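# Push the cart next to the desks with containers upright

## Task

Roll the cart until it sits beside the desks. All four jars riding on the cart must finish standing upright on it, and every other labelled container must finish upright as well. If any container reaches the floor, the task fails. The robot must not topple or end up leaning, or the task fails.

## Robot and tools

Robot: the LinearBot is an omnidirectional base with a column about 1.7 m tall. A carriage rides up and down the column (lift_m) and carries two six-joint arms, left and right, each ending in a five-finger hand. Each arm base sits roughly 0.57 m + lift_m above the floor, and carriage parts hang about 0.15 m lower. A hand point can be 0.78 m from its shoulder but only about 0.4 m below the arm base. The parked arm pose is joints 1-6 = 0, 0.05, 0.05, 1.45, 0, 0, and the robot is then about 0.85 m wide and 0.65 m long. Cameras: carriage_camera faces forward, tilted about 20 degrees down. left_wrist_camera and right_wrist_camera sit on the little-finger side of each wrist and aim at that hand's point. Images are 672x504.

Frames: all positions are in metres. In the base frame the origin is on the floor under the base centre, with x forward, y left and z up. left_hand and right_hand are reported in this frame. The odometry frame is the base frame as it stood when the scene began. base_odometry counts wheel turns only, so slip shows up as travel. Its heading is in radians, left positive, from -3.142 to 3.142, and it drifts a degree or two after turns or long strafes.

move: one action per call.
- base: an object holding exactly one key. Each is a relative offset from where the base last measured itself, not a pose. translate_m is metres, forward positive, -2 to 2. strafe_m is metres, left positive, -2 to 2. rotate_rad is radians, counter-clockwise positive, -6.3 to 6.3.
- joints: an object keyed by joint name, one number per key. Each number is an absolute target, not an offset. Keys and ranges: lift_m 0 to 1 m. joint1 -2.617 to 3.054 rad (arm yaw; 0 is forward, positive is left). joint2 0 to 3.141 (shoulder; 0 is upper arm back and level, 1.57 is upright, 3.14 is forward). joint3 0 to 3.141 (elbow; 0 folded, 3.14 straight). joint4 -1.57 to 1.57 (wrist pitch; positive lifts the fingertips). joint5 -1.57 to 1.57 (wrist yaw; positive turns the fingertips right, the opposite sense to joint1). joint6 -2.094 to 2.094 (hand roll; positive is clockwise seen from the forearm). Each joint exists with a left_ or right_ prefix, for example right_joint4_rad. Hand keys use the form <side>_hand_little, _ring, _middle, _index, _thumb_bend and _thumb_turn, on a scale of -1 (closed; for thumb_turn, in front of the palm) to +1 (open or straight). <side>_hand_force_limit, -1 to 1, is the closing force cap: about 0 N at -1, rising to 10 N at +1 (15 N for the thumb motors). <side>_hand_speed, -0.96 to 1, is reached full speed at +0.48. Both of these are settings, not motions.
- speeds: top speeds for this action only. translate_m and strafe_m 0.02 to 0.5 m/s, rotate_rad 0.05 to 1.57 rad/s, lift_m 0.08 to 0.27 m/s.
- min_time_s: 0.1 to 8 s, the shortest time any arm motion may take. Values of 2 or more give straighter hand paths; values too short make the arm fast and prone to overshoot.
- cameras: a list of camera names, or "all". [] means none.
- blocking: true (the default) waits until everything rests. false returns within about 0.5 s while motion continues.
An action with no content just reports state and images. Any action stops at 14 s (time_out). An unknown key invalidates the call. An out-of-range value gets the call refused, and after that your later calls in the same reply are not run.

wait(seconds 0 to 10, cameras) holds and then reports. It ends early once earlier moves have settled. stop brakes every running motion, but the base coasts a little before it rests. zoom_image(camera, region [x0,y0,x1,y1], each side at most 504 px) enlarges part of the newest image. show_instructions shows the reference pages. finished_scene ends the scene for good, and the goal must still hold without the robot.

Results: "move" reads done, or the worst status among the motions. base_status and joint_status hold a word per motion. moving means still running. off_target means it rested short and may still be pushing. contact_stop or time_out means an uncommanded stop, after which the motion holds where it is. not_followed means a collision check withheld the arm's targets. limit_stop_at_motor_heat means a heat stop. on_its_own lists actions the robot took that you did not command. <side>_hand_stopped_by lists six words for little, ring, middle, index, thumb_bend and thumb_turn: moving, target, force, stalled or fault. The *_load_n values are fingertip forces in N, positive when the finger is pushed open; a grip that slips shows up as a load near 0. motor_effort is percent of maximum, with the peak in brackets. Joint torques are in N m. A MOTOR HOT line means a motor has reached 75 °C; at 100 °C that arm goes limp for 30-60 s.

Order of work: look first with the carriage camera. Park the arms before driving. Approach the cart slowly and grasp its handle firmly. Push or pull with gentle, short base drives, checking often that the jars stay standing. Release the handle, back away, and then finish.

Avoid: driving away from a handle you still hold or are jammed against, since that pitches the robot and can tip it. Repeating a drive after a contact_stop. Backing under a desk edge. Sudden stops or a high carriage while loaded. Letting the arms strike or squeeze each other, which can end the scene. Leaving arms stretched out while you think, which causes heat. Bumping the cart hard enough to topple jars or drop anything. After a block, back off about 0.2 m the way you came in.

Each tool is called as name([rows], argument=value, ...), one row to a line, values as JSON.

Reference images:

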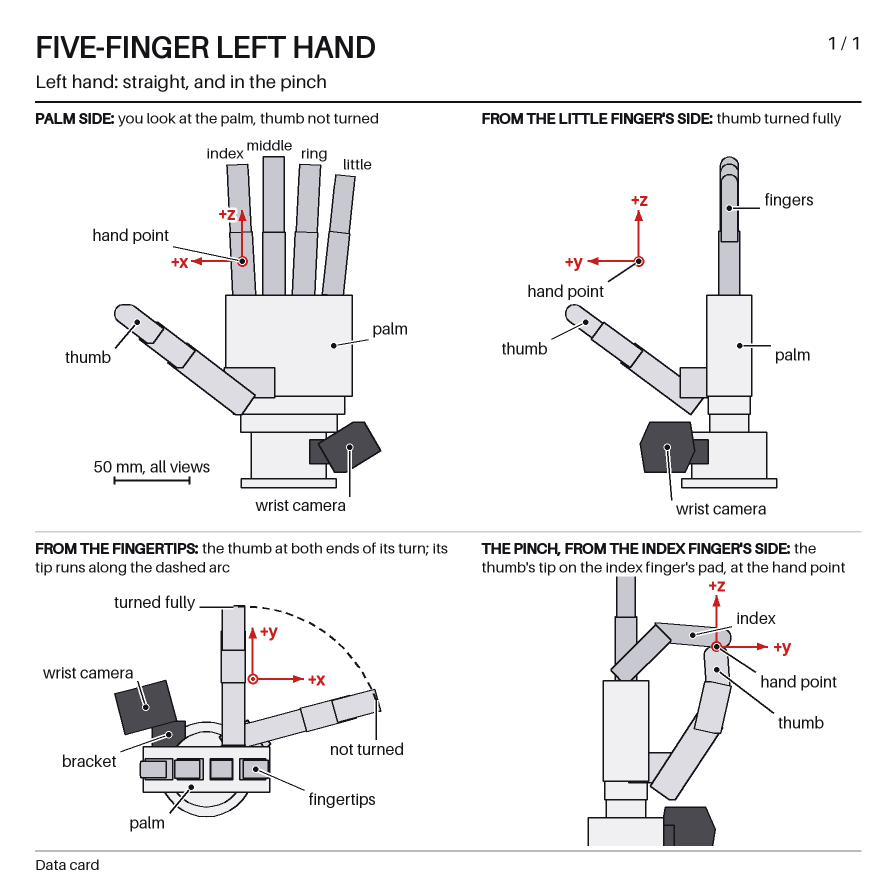

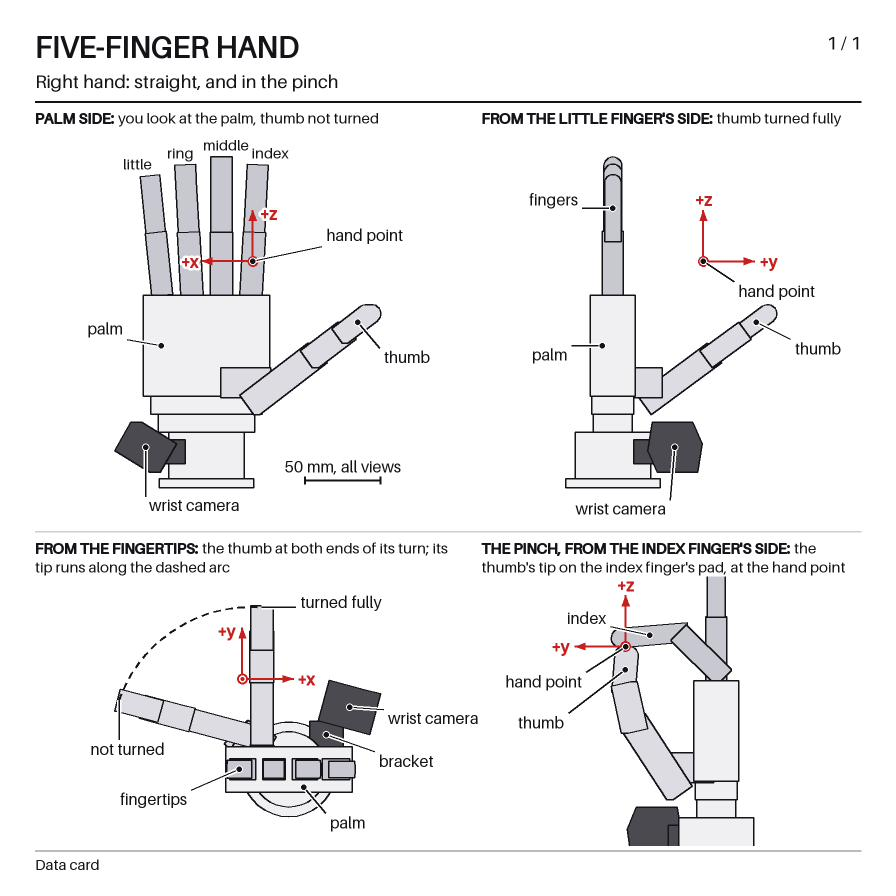

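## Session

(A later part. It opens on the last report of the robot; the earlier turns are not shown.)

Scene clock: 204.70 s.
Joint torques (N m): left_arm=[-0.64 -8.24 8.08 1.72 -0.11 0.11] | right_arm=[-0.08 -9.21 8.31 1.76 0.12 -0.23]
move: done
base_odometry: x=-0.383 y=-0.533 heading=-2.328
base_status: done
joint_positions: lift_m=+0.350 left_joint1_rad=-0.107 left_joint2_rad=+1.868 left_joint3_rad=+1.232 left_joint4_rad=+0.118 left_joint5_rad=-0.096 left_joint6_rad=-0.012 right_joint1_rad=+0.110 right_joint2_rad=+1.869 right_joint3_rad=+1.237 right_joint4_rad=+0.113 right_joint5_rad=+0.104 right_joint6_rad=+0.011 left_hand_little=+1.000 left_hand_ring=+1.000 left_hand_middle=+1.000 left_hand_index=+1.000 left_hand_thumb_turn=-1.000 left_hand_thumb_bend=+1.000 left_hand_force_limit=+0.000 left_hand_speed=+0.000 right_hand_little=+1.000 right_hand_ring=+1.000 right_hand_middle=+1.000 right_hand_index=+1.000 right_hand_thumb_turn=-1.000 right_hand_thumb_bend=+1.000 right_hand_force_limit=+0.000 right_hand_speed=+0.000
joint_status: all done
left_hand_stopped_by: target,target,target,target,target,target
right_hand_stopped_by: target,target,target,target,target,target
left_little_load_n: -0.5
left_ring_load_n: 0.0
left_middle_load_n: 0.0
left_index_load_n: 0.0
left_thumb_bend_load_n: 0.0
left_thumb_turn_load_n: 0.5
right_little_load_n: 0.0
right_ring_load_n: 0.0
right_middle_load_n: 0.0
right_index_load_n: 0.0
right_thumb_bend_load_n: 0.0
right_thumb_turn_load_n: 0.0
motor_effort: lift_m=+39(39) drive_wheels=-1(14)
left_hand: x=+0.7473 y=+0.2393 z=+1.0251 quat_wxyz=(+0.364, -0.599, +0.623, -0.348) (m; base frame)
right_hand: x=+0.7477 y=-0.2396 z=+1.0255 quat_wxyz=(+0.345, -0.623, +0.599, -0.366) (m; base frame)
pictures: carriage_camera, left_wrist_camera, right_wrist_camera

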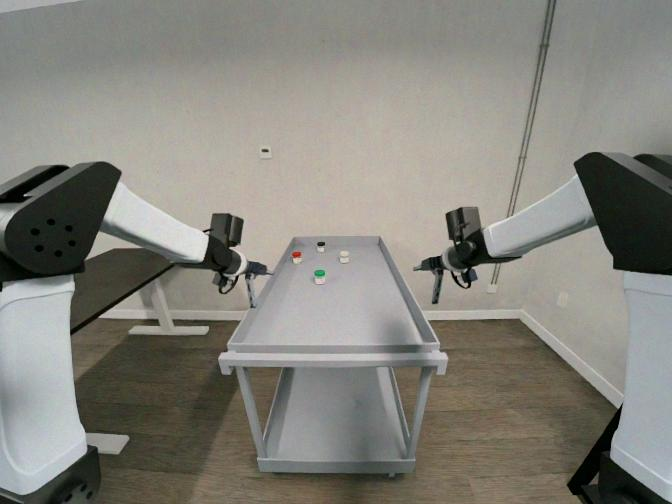

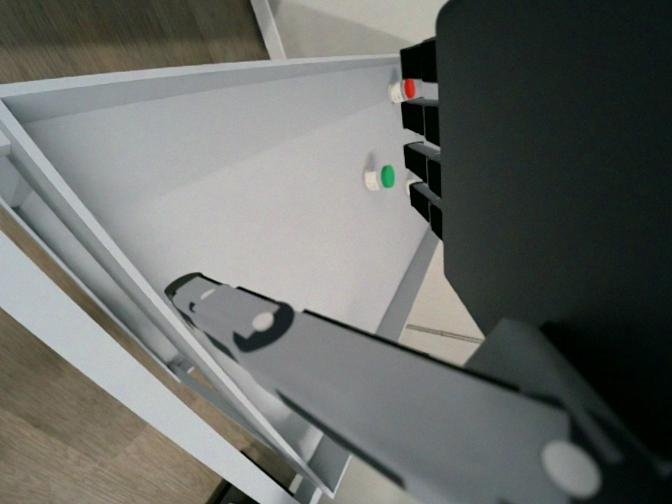

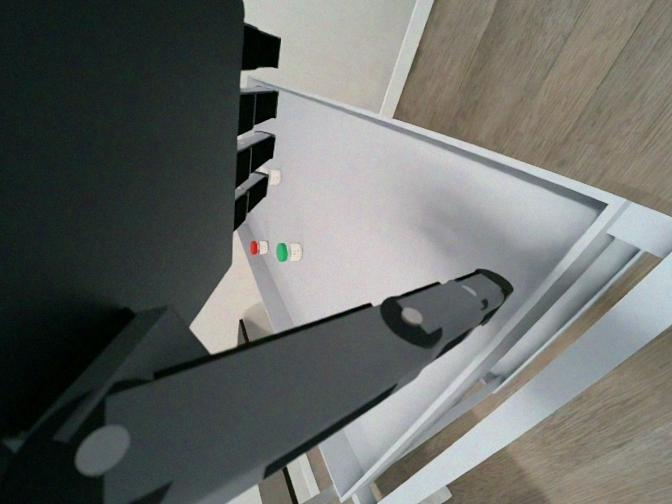

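zoom_image(camera="carriage_camera", region=[290, 330, 370, 380])

zoom_image(camera="carriage_camera", region=[400, 200, 500, 320])

Scaled by 6.300 from the camera's 672x504 image, which has a finer 960x720 frame.

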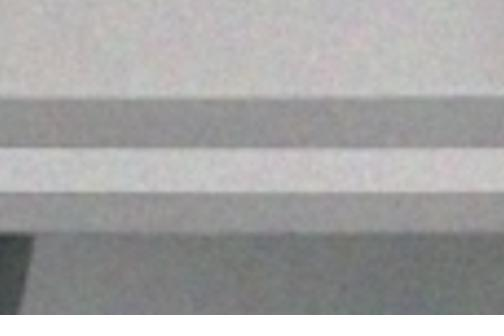

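Scaled by 4.200 from the camera's 672x504 image, which has a finer 960x720 frame.

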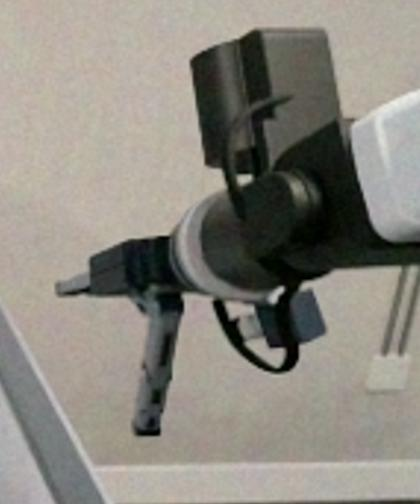

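move(base={"translate_m": -0.055}, joints={"lift_m": 0.22}, speeds={"translate_m": 0.1}, cameras=["all"])

Scene clock: 229.57 s.
Joint torques (N m): left_arm=[-0.7 -8.34 7.09 1.86 -0.1 0.11] | right_arm=[-0.05 -9.46 7.35 1.84 0.12 -0.22]
move: done
base_odometry: x=-0.345 y=-0.493 heading=-2.328
base_status: done
joint_positions: lift_m=+0.220 left_joint1_rad=-0.107 left_joint2_rad=+1.871 left_joint3_rad=+1.245 left_joint4_rad=+0.100 left_joint5_rad=-0.098 left_joint6_rad=-0.012 right_joint1_rad=+0.110 right_joint2_rad=+1.872 right_joint3_rad=+1.248 right_joint4_rad=+0.105 right_joint5_rad=+0.104 right_joint6_rad=+0.011 left_hand_little=+1.000 left_hand_ring=+1.000 left_hand_middle=+1.000 left_hand_index=+1.000 left_hand_thumb_turn=-1.000 left_hand_thumb_bend=+1.000 left_hand_force_limit=+0.000 left_hand_speed=+0.000 right_hand_little=+1.000 right_hand_ring=+1.000 right_hand_middle=+1.000 right_hand_index=+1.000 right_hand_thumb_turn=-1.000 right_hand_thumb_bend=+1.000 right_hand_force_limit=+0.000 right_hand_speed=+0.000
joint_status: all done
left_hand_stopped_by: target,target,target,target,target,target
right_hand_stopped_by: target,target,target,target,target,target
left_little_load_n: 0.0
left_ring_load_n: 0.0
left_middle_load_n: 0.0
left_index_load_n: 0.0
left_thumb_bend_load_n: 0.0
left_thumb_turn_load_n: 0.0
right_little_load_n: 0.0
right_ring_load_n: -0.5
right_middle_load_n: 0.0
right_index_load_n: -0.5
right_thumb_bend_load_n: 0.0
right_thumb_turn_load_n: 0.0
motor_effort: lift_m=+35(39) drive_wheels=-1(12)
left_hand: x=+0.7476 y=+0.2397 z=+0.8960 quat_wxyz=(+0.363, -0.600, +0.624, -0.345) (m; base frame)
right_hand: x=+0.7493 y=-0.2395 z=+0.8978 quat_wxyz=(+0.345, -0.623, +0.599, -0.366) (m; base frame)
pictures: carriage_camera, left_wrist_camera, right_wrist_camera

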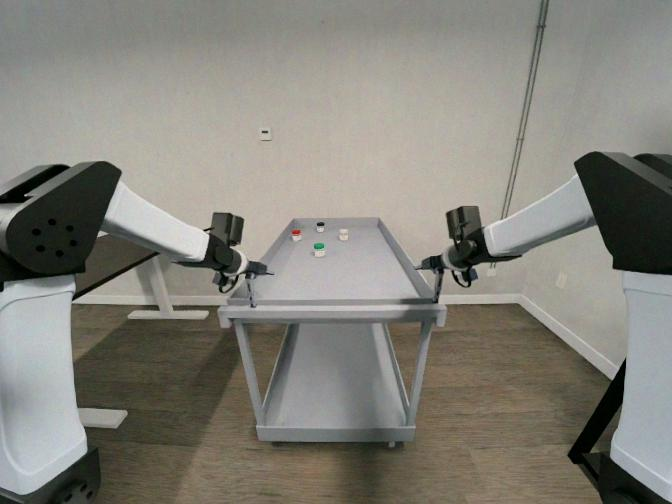

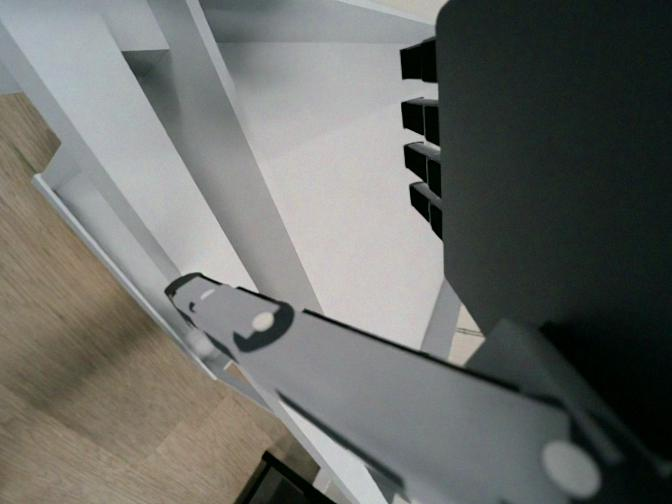

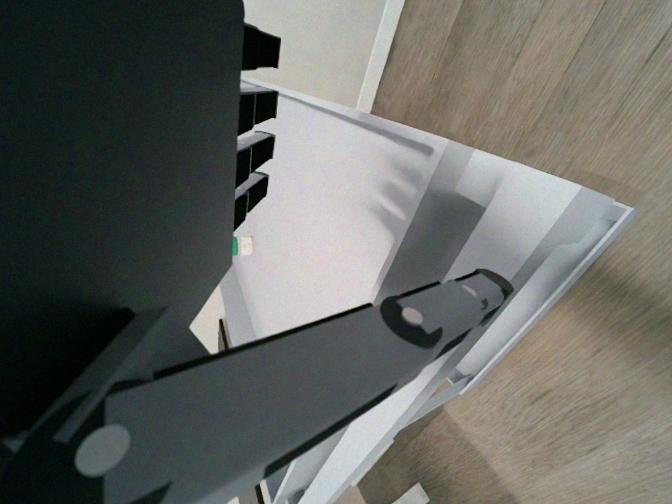

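zoom_image(camera="carriage_camera", region=[380, 240, 480, 340])

zoom_image(camera="carriage_camera", region=[200, 240, 300, 340])

Scaled by 5.040 from the camera's 672x504 image, which has a finer 960x720 frame.

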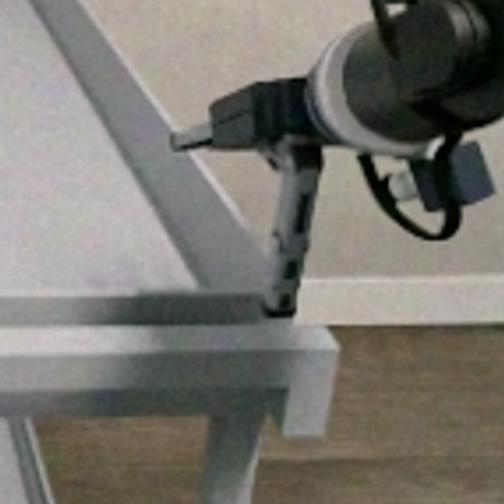

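Scaled by 5.040 from the camera's 672x504 image, which has a finer 960x720 frame.

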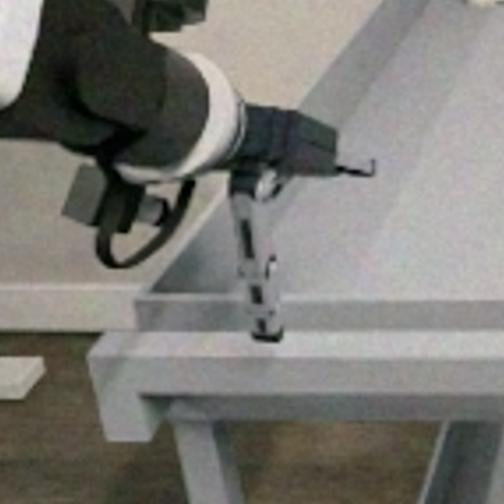

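move(base={"translate_m": -0.01}, joints={"right_joint1_rad": 0.187, "right_joint5_rad": 0.187, "left_joint1_rad": -0.187, "left_joint5_rad": -0.187}, speeds={"translate_m": 0.05})

move(base={"strafe_m": 0.03}, speeds={"strafe_m": 0.05}, cameras=["all"])

zoom_image(camera="carriage_camera", region=[200, 220, 480, 360])

Scene clock: 243.47 s.
Joint torques (N m): left_arm=[0.14 -8.44 7.09 1.87 -0.13 0.11] | right_arm=[-0.62 -9.46 7.42 1.8 0.16 -0.22]
move: done
base_odometry: x=-0.338 y=-0.486 heading=-2.328
base_status: done
joint_positions: lift_m=+0.220 left_joint1_rad=-0.190 left_joint2_rad=+1.871 left_joint3_rad=+1.245 left_joint4_rad=+0.100 left_joint5_rad=-0.169 left_joint6_rad=-0.012 right_joint1_rad=+0.190 right_joint2_rad=+1.872 right_joint3_rad=+1.248 right_joint4_rad=+0.107 right_joint5_rad=+0.176 right_joint6_rad=+0.010 left_hand_little=+1.000 left_hand_ring=+1.000 left_hand_middle=+1.000 left_hand_index=+1.000 left_hand_thumb_turn=-1.000 left_hand_thumb_bend=+1.000 left_hand_force_limit=+0.000 left_hand_speed=+0.000 right_hand_little=+1.000 right_hand_ring=+1.000 right_hand_middle=+1.000 right_hand_index=+1.000 right_hand_thumb_turn=-1.000 right_hand_thumb_bend=+1.000 right_hand_force_limit=+0.000 right_hand_speed=+0.000
joint_status: all done
left_hand_stopped_by: target,target,target,target,target,target
right_hand_stopped_by: target,target,target,target,target,target
left_little_load_n: 0.0
left_ring_load_n: 0.0
left_middle_load_n: 0.0
left_index_load_n: 0.0
left_thumb_bend_load_n: 0.0
left_thumb_turn_load_n: 0.0
right_little_load_n: 0.0
right_ring_load_n: 0.0
right_middle_load_n: -0.5
right_index_load_n: 0.0
right_thumb_bend_load_n: 0.0
right_thumb_turn_load_n: 0.0
motor_effort: lift_m=+35(35) drive_wheels=-2(13)
left_hand: x=+0.7430 y=+0.2095 z=+0.8958 quat_wxyz=(+0.371, -0.586, +0.635, -0.339) (m; base frame)
right_hand: x=+0.7452 y=-0.2108 z=+0.8980 quat_wxyz=(+0.340, -0.633, +0.586, -0.376) (m; base frame)
pictures: none

Scene clock: 244.57 s.
Joint torques (N m): left_arm=[0.05 -8.46 7.12 1.87 -0.11 0.11] | right_arm=[-0.72 -9.5 7.39 1.82 0.09 -0.22]
move: done
base_odometry: x=-0.316 y=-0.506 heading=-2.328
base_status: done
joint_positions: lift_m=+0.220 left_joint1_rad=-0.189 left_joint2_rad=+1.871 left_joint3_rad=+1.245 left_joint4_rad=+0.100 left_joint5_rad=-0.173 left_joint6_rad=-0.012 right_joint1_rad=+0.190 right_joint2_rad=+1.872 right_joint3_rad=+1.248 right_joint4_rad=+0.107 right_joint5_rad=+0.180 right_joint6_rad=+0.010 left_hand_little=+1.000 left_hand_ring=+1.000 left_hand_middle=+1.000 left_hand_index=+1.000 left_hand_thumb_turn=-1.000 left_hand_thumb_bend=+1.000 left_hand_force_limit=+0.000 left_hand_speed=+0.000 right_hand_little=+1.000 right_hand_ring=+1.000 right_hand_middle=+1.000 right_hand_index=+1.000 right_hand_thumb_turn=-1.000 right_hand_thumb_bend=+1.000 right_hand_force_limit=+0.000 right_hand_speed=+0.000
joint_status: not commanded
left_hand_stopped_by: target,target,target,target,target,target
right_hand_stopped_by: target,target,target,target,target,target
left_little_load_n: 0.0
left_ring_load_n: 0.0
left_middle_load_n: 0.0
left_index_load_n: 0.0
left_thumb_bend_load_n: 0.0
left_thumb_turn_load_n: 0.0
right_little_load_n: 0.0
right_ring_load_n: -0.5
right_middle_load_n: -0.5
right_index_load_n: 0.0
right_thumb_bend_load_n: 0.0
right_thumb_turn_load_n: 0.0
motor_effort: lift_m=+35(35) drive_wheels=-1(13)
left_hand: x=+0.7432 y=+0.2107 z=+0.8958 quat_wxyz=(+0.373, -0.587, +0.634, -0.338) (m; base frame)
right_hand: x=+0.7453 y=-0.2114 z=+0.8980 quat_wxyz=(+0.339, -0.632, +0.586, -0.377) (m; base frame)
pictures: carriage_camera, left_wrist_camera, right_wrist_camera

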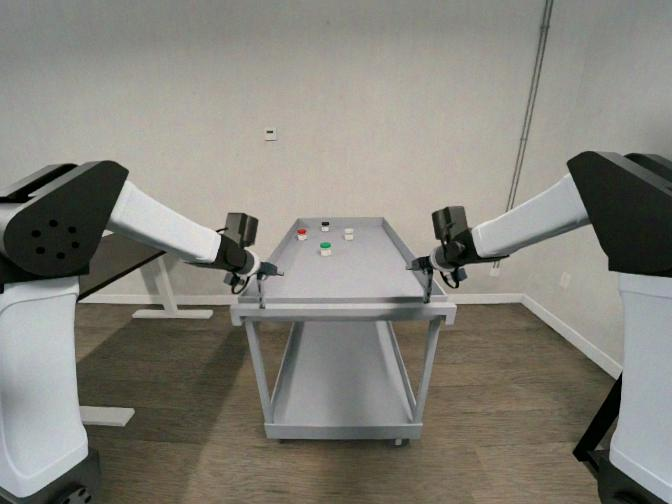

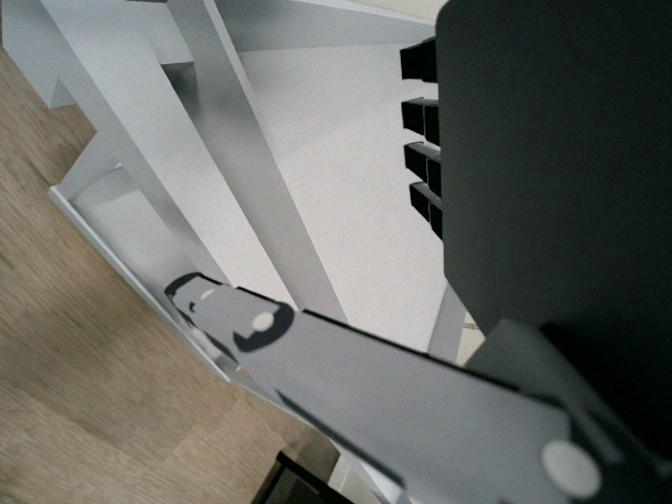

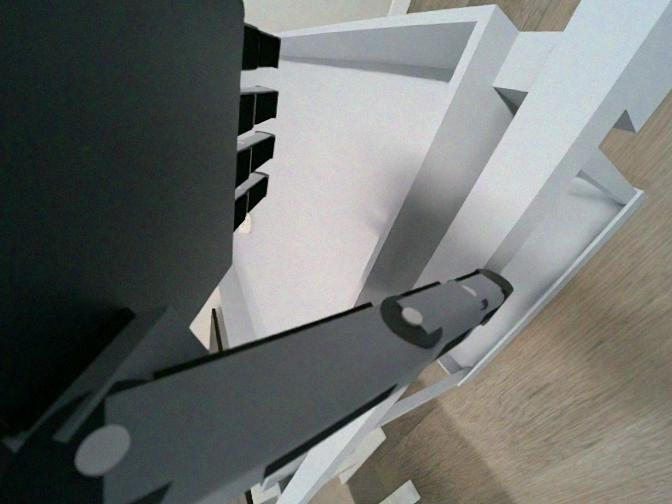

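Scaled by 1.800 from the camera's 672x504 image, which has a finer 960x720 frame.

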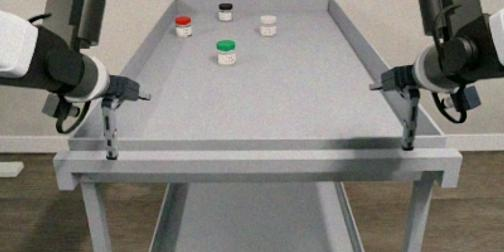

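move(joints={"lift_m": 0.185}, speeds={"lift_m": 0.08}, cameras=["all"])

Scene clock: 248.40 s.
Joint torques (N m): left_arm=[0.05 -8.44 7.12 1.87 -0.11 0.11] | right_arm=[-0.66 -9.51 7.41 1.79 0.13 -0.22]
move: done
base_odometry: x=-0.316 y=-0.506 heading=-2.328
base_status: not commanded
joint_positions: lift_m=+0.185 left_joint1_rad=-0.189 left_joint2_rad=+1.871 left_joint3_rad=+1.245 left_joint4_rad=+0.100 left_joint5_rad=-0.174 left_joint6_rad=-0.012 right_joint1_rad=+0.190 right_joint2_rad=+1.872 right_joint3_rad=+1.248 right_joint4_rad=+0.108 right_joint5_rad=+0.180 right_joint6_rad=+0.010 left_hand_little=+1.000 left_hand_ring=+1.000 left_hand_middle=+1.000 left_hand_index=+1.000 left_hand_thumb_turn=-1.000 left_hand_thumb_bend=+1.000 left_hand_force_limit=+0.000 left_hand_speed=+0.000 right_hand_little=+1.000 right_hand_ring=+1.000 right_hand_middle=+1.000 right_hand_index=+1.000 right_hand_thumb_turn=-1.000 right_hand_thumb_bend=+1.000 right_hand_force_limit=+0.000 right_hand_speed=+0.000
joint_status: all done
left_hand_stopped_by: target,target,target,target,target,target
right_hand_stopped_by: target,target,target,target,target,target
left_little_load_n: 0.0
left_ring_load_n: 0.0
left_middle_load_n: 0.0
left_index_load_n: 0.0
left_thumb_bend_load_n: 0.0
left_thumb_turn_load_n: 0.0
right_little_load_n: 0.0
right_ring_load_n: 0.0
right_middle_load_n: 0.0
right_index_load_n: 0.0
right_thumb_bend_load_n: 0.0
right_thumb_turn_load_n: 0.0
motor_effort: lift_m=+36(37) drive_wheels=-1(1)
left_hand: x=+0.7432 y=+0.2108 z=+0.8608 quat_wxyz=(+0.373, -0.587, +0.634, -0.338) (m; base frame)
right_hand: x=+0.7455 y=-0.2113 z=+0.8633 quat_wxyz=(+0.339, -0.632, +0.586, -0.377) (m; base frame)
pictures: carriage_camera, left_wrist_camera, right_wrist_camera

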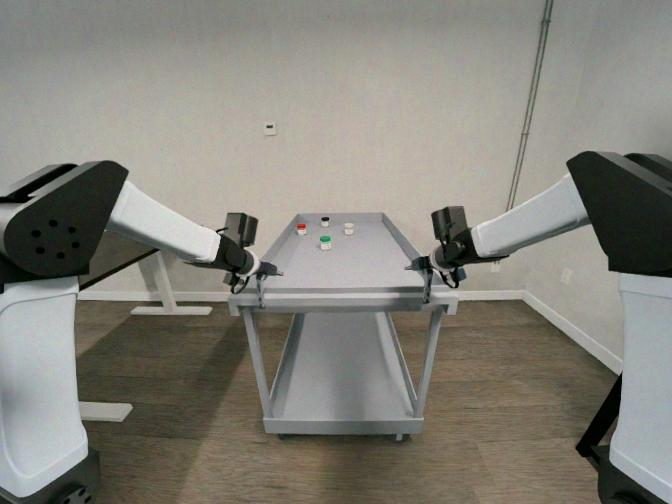

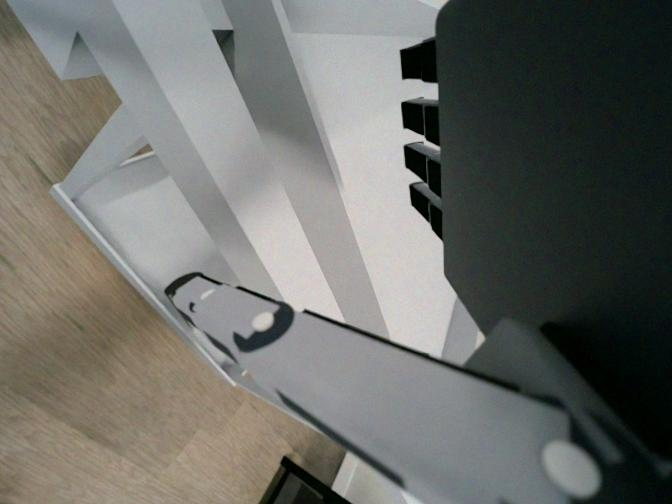

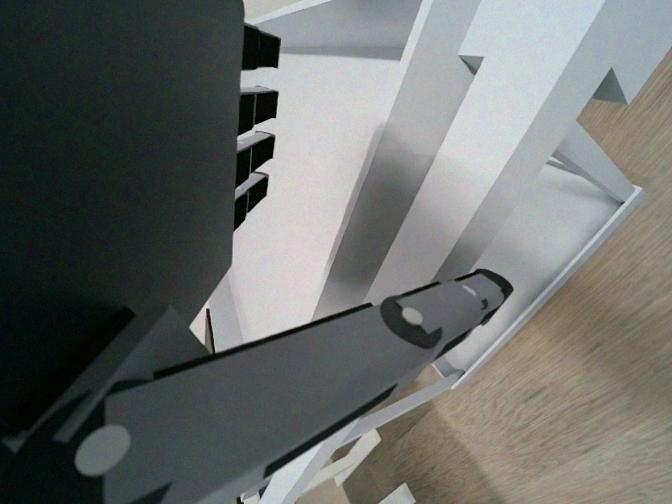

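move(joints={"lift_m": 0.16}, speeds={"lift_m": 0.08}, cameras=["all"])

zoom_image(camera="carriage_camera", region=[200, 220, 480, 360])

Scene clock: 251.50 s.
Joint torques (N m): left_arm=[0.09 -8.57 7.08 1.85 -0.11 0.11] | right_arm=[-0.66 -9.57 7.41 1.78 0.13 -0.22]
move: done
base_odometry: x=-0.316 y=-0.506 heading=-2.328
base_status: not commanded
joint_positions: lift_m=+0.160 left_joint1_rad=-0.189 left_joint2_rad=+1.872 left_joint3_rad=+1.245 left_joint4_rad=+0.101 left_joint5_rad=-0.174 left_joint6_rad=-0.012 right_joint1_rad=+0.190 right_joint2_rad=+1.873 right_joint3_rad=+1.248 right_joint4_rad=+0.108 right_joint5_rad=+0.180 right_joint6_rad=+0.010 left_hand_little=+1.000 left_hand_ring=+1.000 left_hand_middle=+1.000 left_hand_index=+1.000 left_hand_thumb_turn=-1.000 left_hand_thumb_bend=+1.000 left_hand_force_limit=+0.000 left_hand_speed=+0.000 right_hand_little=+1.000 right_hand_ring=+1.000 right_hand_middle=+1.000 right_hand_index=+1.000 right_hand_thumb_turn=-1.000 right_hand_thumb_bend=+1.000 right_hand_force_limit=+0.000 right_hand_speed=+0.000
joint_status: all done
left_hand_stopped_by: target,target,target,target,target,target
right_hand_stopped_by: target,target,target,target,target,target
left_little_load_n: 0.0
left_ring_load_n: 0.0
left_middle_load_n: 0.0
left_index_load_n: 0.0
left_thumb_bend_load_n: 0.0
left_thumb_turn_load_n: 0.0
right_little_load_n: 0.0
right_ring_load_n: 0.0
right_middle_load_n: 0.0
right_index_load_n: 0.0
right_thumb_bend_load_n: 0.0
right_thumb_turn_load_n: 0.0
motor_effort: lift_m=+36(37) drive_wheels=-1(1)
left_hand: x=+0.7433 y=+0.2108 z=+0.8351 quat_wxyz=(+0.373, -0.587, +0.635, -0.337) (m; base frame)
right_hand: x=+0.7455 y=-0.2113 z=+0.8373 quat_wxyz=(+0.339, -0.632, +0.586, -0.377) (m; base frame)
pictures: carriage_camera, left_wrist_camera, right_wrist_camera

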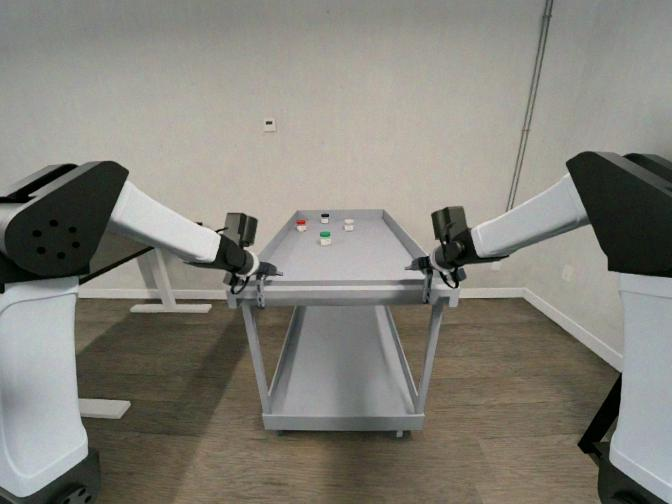

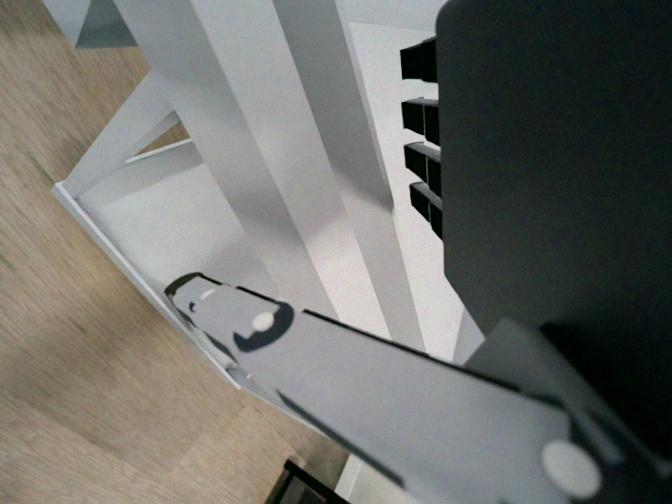

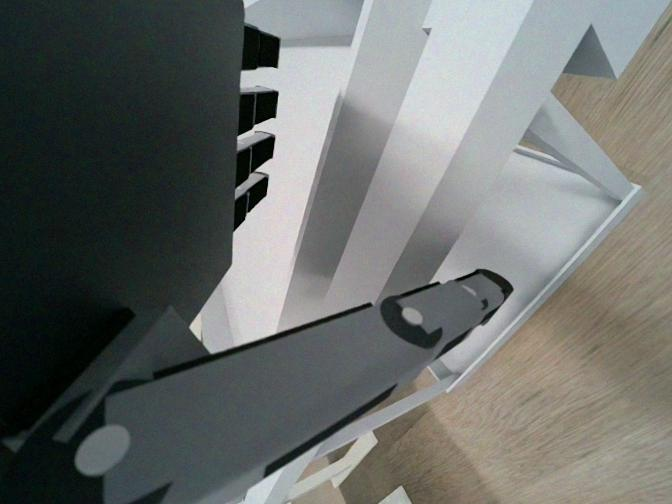

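Scaled by 1.800 from the camera's 672x504 image, which has a finer 960x720 frame.

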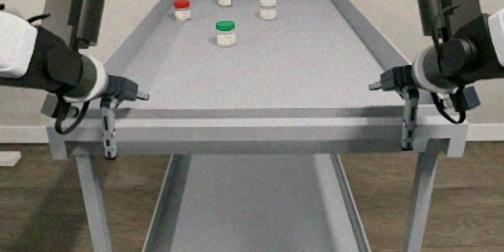

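move(joints={"left_hand_speed": -0.8, "right_hand_speed": -0.8, "left_hand_little": -0.6, "left_hand_ring": -0.6, "left_hand_middle": -0.6, "left_hand_index": -0.6, "right_hand_little": -0.6, "right_hand_ring": -0.6, "right_hand_middle": -0.6, "right_hand_index": -0.6})

move(joints={"left_hand_thumb_bend": -0.5, "right_hand_thumb_bend": -0.5}, cameras=["all"])

Scene clock: 258.93 s.
Joint torques (N m): left_arm=[0.05 -8.77 7.08 1.58 -0.07 0.1] | right_arm=[-0.65 -9.7 7.41 1.7 0.16 -0.2]
move: off_target
base_odometry: x=-0.316 y=-0.506 heading=-2.328
base_status: not commanded
joint_positions: lift_m=+0.160 left_joint1_rad=-0.189 left_joint2_rad=+1.874 left_joint3_rad=+1.245 left_joint4_rad=+0.131 left_joint5_rad=-0.178 left_joint6_rad=-0.010 right_joint1_rad=+0.190 right_joint2_rad=+1.874 right_joint3_rad=+1.248 right_joint4_rad=+0.117 right_joint5_rad=+0.178 right_joint6_rad=+0.008 left_hand_little=+0.060 left_hand_ring=+0.115 left_hand_middle=+0.172 left_hand_index=+0.208 left_hand_thumb_turn=-1.000 left_hand_thumb_bend=+1.000 left_hand_force_limit=+0.000 left_hand_speed=-0.800 right_hand_little=+0.060 right_hand_ring=+0.133 right_hand_middle=+0.189 right_hand_index=+0.226 right_hand_thumb_turn=-1.000 right_hand_thumb_bend=+1.000 right_hand_force_limit=+0.000 right_hand_speed=-0.800
joint_status: left_hand_little off_target (ended at +0.060, target -0.600); left_hand_ring off_target (ended at +0.115, target -0.600); left_hand_middle off_target (ended at +0.172, target -0.600); left_hand_index off_target (ended at +0.208, target -0.600); right_hand_little off_target (ended at +0.060, target -0.600); right_hand_ring off_target (ended at +0.133, target -0.600); right_hand_middle off_target (ended at +0.189, target -0.600); right_hand_index off_target (ended at +0.226, target -0.600); the others done
left_hand_stopped_by: force,force,force,force,target,target
right_hand_stopped_by: force,force,force,force,target,target
left_little_load_n: 3.0
left_ring_load_n: 0.0
left_middle_load_n: 0.0
left_index_load_n: 0.0
left_thumb_bend_load_n: 0.0
left_thumb_turn_load_n: 0.0
right_little_load_n: 6.5
right_ring_load_n: 0.0
right_middle_load_n: 0.0
right_index_load_n: 0.0
right_thumb_bend_load_n: 1.0
right_thumb_turn_load_n: 2.0
motor_effort: lift_m=+36(36) drive_wheels=+0(1)
left_hand: x=+0.7489 y=+0.2106 z=+0.8404 quat_wxyz=(+0.381, -0.584, +0.628, -0.346) (m; base frame)
right_hand: x=+0.7471 y=-0.2107 z=+0.8390 quat_wxyz=(+0.342, -0.631, +0.584, -0.379) (m; base frame)
pictures: none

Scene clock: 264.43 s.
Joint torques (N m): left_arm=[0.05 -8.77 7.08 1.63 -0.07 -0.02] | right_arm=[-0.66 -9.69 7.41 1.72 0.17 -0.15]
move: off_target
base_odometry: x=-0.316 y=-0.506 heading=-2.328
base_status: not commanded
joint_positions: lift_m=+0.160 left_joint1_rad=-0.189 left_joint2_rad=+1.874 left_joint3_rad=+1.245 left_joint4_rad=+0.127 left_joint5_rad=-0.178 left_joint6_rad=+0.002 right_joint1_rad=+0.190 right_joint2_rad=+1.874 right_joint3_rad=+1.248 right_joint4_rad=+0.116 right_joint5_rad=+0.177 right_joint6_rad=+0.004 left_hand_little=+0.061 left_hand_ring=+0.115 left_hand_middle=+0.172 left_hand_index=+0.208 left_hand_thumb_turn=-1.000 left_hand_thumb_bend=+0.921 left_hand_force_limit=+0.000 left_hand_speed=-0.800 right_hand_little=+0.060 right_hand_ring=+0.133 right_hand_middle=+0.189 right_hand_index=+0.226 right_hand_thumb_turn=-1.000 right_hand_thumb_bend=+0.978 right_hand_force_limit=+0.000 right_hand_speed=-0.800
joint_status: left_hand_thumb_bend off_target (ended at +0.921, target -0.500); right_hand_thumb_bend off_target (ended at +0.978, target -0.500)
left_hand_stopped_by: force,force,force,force,force,target
right_hand_stopped_by: force,force,force,force,force,target
left_little_load_n: 8.0
left_ring_load_n: 1.0
left_middle_load_n: 0.0
left_index_load_n: 0.0
left_thumb_bend_load_n: 7.0
left_thumb_turn_load_n: 4.0
right_little_load_n: 8.5
right_ring_load_n: 0.0
right_middle_load_n: 0.0
right_index_load_n: 0.0
right_thumb_bend_load_n: 8.0
right_thumb_turn_load_n: 3.5
motor_effort: lift_m=+36(36) drive_wheels=+0(0)
left_hand: x=+0.7480 y=+0.2115 z=+0.8392 quat_wxyz=(+0.382, -0.580, +0.632, -0.342) (m; base frame)
right_hand: x=+0.7468 y=-0.2108 z=+0.8386 quat_wxyz=(+0.341, -0.633, +0.583, -0.379) (m; base frame)
pictures: carriage_camera, left_wrist_camera, right_wrist_camera

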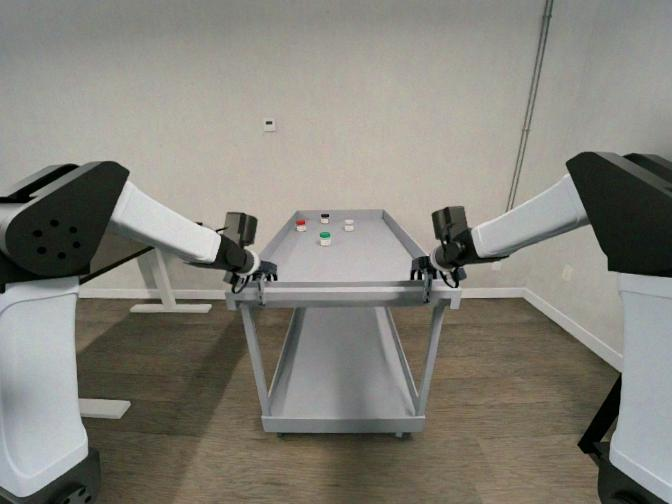

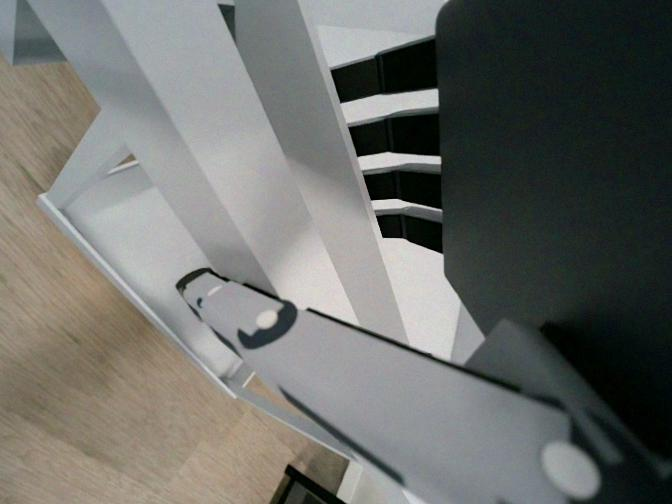

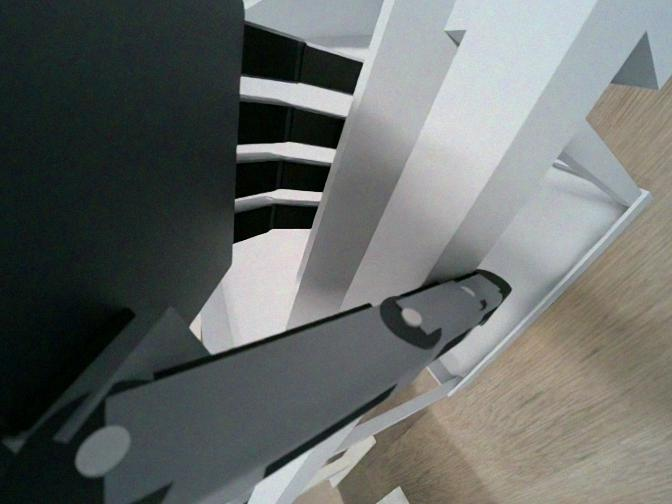

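move(base={"strafe_m": 0.12}, speeds={"strafe_m": 0.06}, cameras=["carriage_camera"])

Scene clock: 269.63 s.
Joint torques (N m): left_arm=[1.66 -10.33 7.09 1.11 -1.16 0.07] | right_arm=[0.51 -7.5 7.35 2.82 -0.61 0.39]
move: done
base_odometry: x=-0.229 y=-0.588 heading=-2.328
base_status: done
joint_positions: lift_m=+0.160 left_joint1_rad=-0.208 left_joint2_rad=+1.890 left_joint3_rad=+1.245 left_joint4_rad=+0.186 left_joint5_rad=-0.072 left_joint6_rad=-0.008 right_joint1_rad=+0.178 right_joint2_rad=+1.854 right_joint3_rad=+1.248 right_joint4_rad=-0.016 right_joint5_rad=+0.255 right_joint6_rad=-0.049 left_hand_little=+0.061 left_hand_ring=+0.116 left_hand_middle=+0.172 left_hand_index=+0.208 left_hand_thumb_turn=-1.000 left_hand_thumb_bend=+0.920 left_hand_force_limit=+0.000 left_hand_speed=-0.800 right_hand_little=+0.060 right_hand_ring=+0.133 right_hand_middle=+0.189 right_hand_index=+0.226 right_hand_thumb_turn=-1.000 right_hand_thumb_bend=+0.979 right_hand_force_limit=+0.000 right_hand_speed=-0.800
joint_status: not commanded
left_hand_stopped_by: force,force,force,force,force,target
right_hand_stopped_by: force,force,force,force,force,target
left_little_load_n: 7.0
left_ring_load_n: 5.5
left_middle_load_n: 0.0
left_index_load_n: 0.0
left_thumb_bend_load_n: 2.0
left_thumb_turn_load_n: -1.0
right_little_load_n: 0.0
right_ring_load_n: 0.0
right_middle_load_n: 0.0
right_index_load_n: 0.0
right_thumb_bend_load_n: 7.0
right_thumb_turn_load_n: -4.5
motor_effort: lift_m=+36(36) drive_wheels=+3(17)
left_hand: x=+0.7511 y=+0.1790 z=+0.8439 quat_wxyz=(+0.354, -0.552, +0.645, -0.392) (m; base frame)
right_hand: x=+0.7242 y=-0.2403 z=+0.8226 quat_wxyz=(+0.266, -0.654, +0.595, -0.384) (m; base frame)
pictures: carriage_camera

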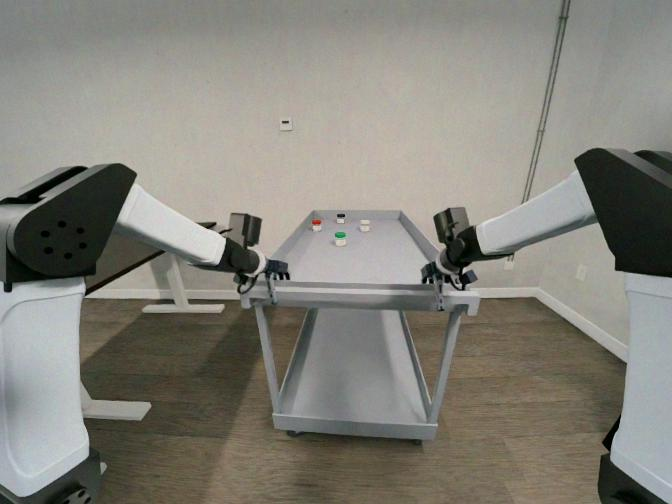

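move(base={"strafe_m": 0.1}, speeds={"strafe_m": 0.06}, cameras=["carriage_camera"])

move(base={"rotate_rad": -0.1}, speeds={"rotate_rad": 0.08}, cameras=["carriage_camera"])

Scene clock: 298.27 s.
Joint torques (N m): left_arm=[2.36 -11.86 6.49 0.86 -1.6 0.11] | right_arm=[0.42 -4.88 7.25 3.97 -0.7 0.4]
move: done
base_odometry: x=-0.156 y=-0.657 heading=-2.329
base_status: done
joint_positions: lift_m=+0.160 left_joint1_rad=-0.216 left_joint2_rad=+1.906 left_joint3_rad=+1.253 left_joint4_rad=+0.216 left_joint5_rad=-0.027 left_joint6_rad=-0.010 right_joint1_rad=+0.178 right_joint2_rad=+1.828 right_joint3_rad=+1.248 right_joint4_rad=-0.160 right_joint5_rad=+0.263 right_joint6_rad=-0.048 left_hand_little=+0.062 left_hand_ring=+0.116 left_hand_middle=+0.172 left_hand_index=+0.208 left_hand_thumb_turn=-1.000 left_hand_thumb_bend=+0.920 left_hand_force_limit=+0.000 left_hand_speed=-0.800 right_hand_little=+0.060 right_hand_ring=+0.134 right_hand_middle=+0.189 right_hand_index=+0.226 right_hand_thumb_turn=-1.000 right_hand_thumb_bend=+0.980 right_hand_force_limit=+0.000 right_hand_speed=-0.800
joint_status: not commanded
left_hand_stopped_by: force,force,force,force,force,target
right_hand_stopped_by: force,force,force,force,force,target
left_little_load_n: 16.5
left_ring_load_n: 8.5
left_middle_load_n: 0.0
left_index_load_n: 0.0
left_thumb_bend_load_n: 3.0
left_thumb_turn_load_n: -1.0
right_little_load_n: 0.0
right_ring_load_n: 1.0
right_middle_load_n: 6.5
right_index_load_n: 2.5
right_thumb_bend_load_n: 15.0
right_thumb_turn_load_n: 2.5
motor_effort: lift_m=+36(36) drive_wheels=+4(16)
left_hand: x=+0.7540 y=+0.1645 z=+0.8456 quat_wxyz=(+0.343, -0.538, +0.650, -0.413) (m; base frame)
right_hand: x=+0.6947 y=-0.2469 z=+0.8103 quat_wxyz=(+0.221, -0.677, +0.606, -0.354) (m; base frame)
pictures: carriage_camera

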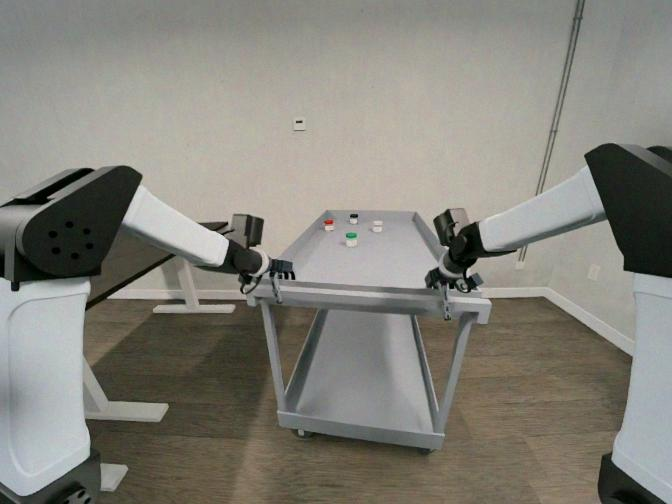

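Scene clock: 299.93 s.
Joint torques (N m): left_arm=[0.29 -9.84 6.48 1.63 -0.07 -0.26] | right_arm=[-0.49 -9.22 7.38 2.19 0.24 -0.11]
move: done
base_odometry: x=-0.156 y=-0.657 heading=-2.428
base_status: done
joint_positions: lift_m=+0.160 left_joint1_rad=-0.193 left_joint2_rad=+1.886 left_joint3_rad=+1.253 left_joint4_rad=+0.126 left_joint5_rad=-0.179 left_joint6_rad=+0.027 right_joint1_rad=+0.188 right_joint2_rad=+1.870 right_joint3_rad=+1.248 right_joint4_rad=+0.059 right_joint5_rad=+0.170 right_joint6_rad=-0.001 left_hand_little=+0.061 left_hand_ring=+0.115 left_hand_middle=+0.172 left_hand_index=+0.208 left_hand_thumb_turn=-1.000 left_hand_thumb_bend=+0.922 left_hand_force_limit=+0.000 left_hand_speed=-0.800 right_hand_little=+0.060 right_hand_ring=+0.133 right_hand_middle=+0.189 right_hand_index=+0.226 right_hand_thumb_turn=-1.000 right_hand_thumb_bend=+0.977 right_hand_force_limit=+0.000 right_hand_speed=-0.800
joint_status: not commanded
left_hand_stopped_by: force,force,force,force,force,target
right_hand_stopped_by: force,force,force,force,force,target
left_little_load_n: 9.0
left_ring_load_n: 0.0
left_middle_load_n: 0.0
left_index_load_n: 0.0
left_thumb_bend_load_n: 9.0
left_thumb_turn_load_n: 0.5
right_little_load_n: 0.0
right_ring_load_n: 0.0
right_middle_load_n: 0.0
right_index_load_n: 0.0
right_thumb_bend_load_n: 2.0
right_thumb_turn_load_n: 1.0
motor_effort: lift_m=+36(36) drive_wheels=+2(11)
left_hand: x=+0.7489 y=+0.2110 z=+0.8359 quat_wxyz=(+0.385, -0.572, +0.642, -0.336) (m; base frame)
right_hand: x=+0.7362 y=-0.2127 z=+0.8290 quat_wxyz=(+0.323, -0.646, +0.588, -0.364) (m; base frame)
pictures: carriage_camera

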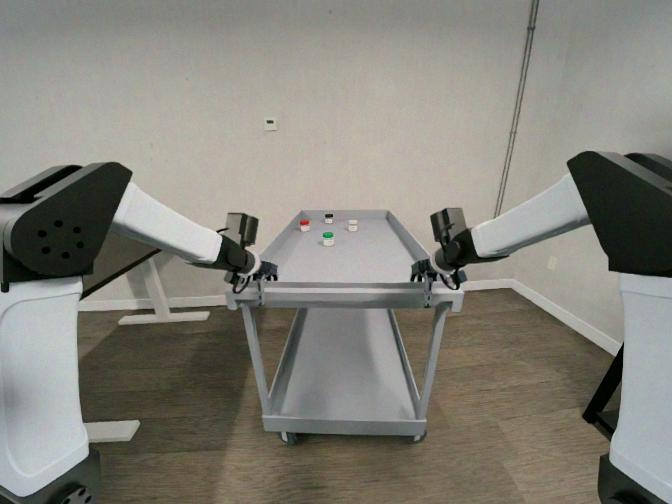

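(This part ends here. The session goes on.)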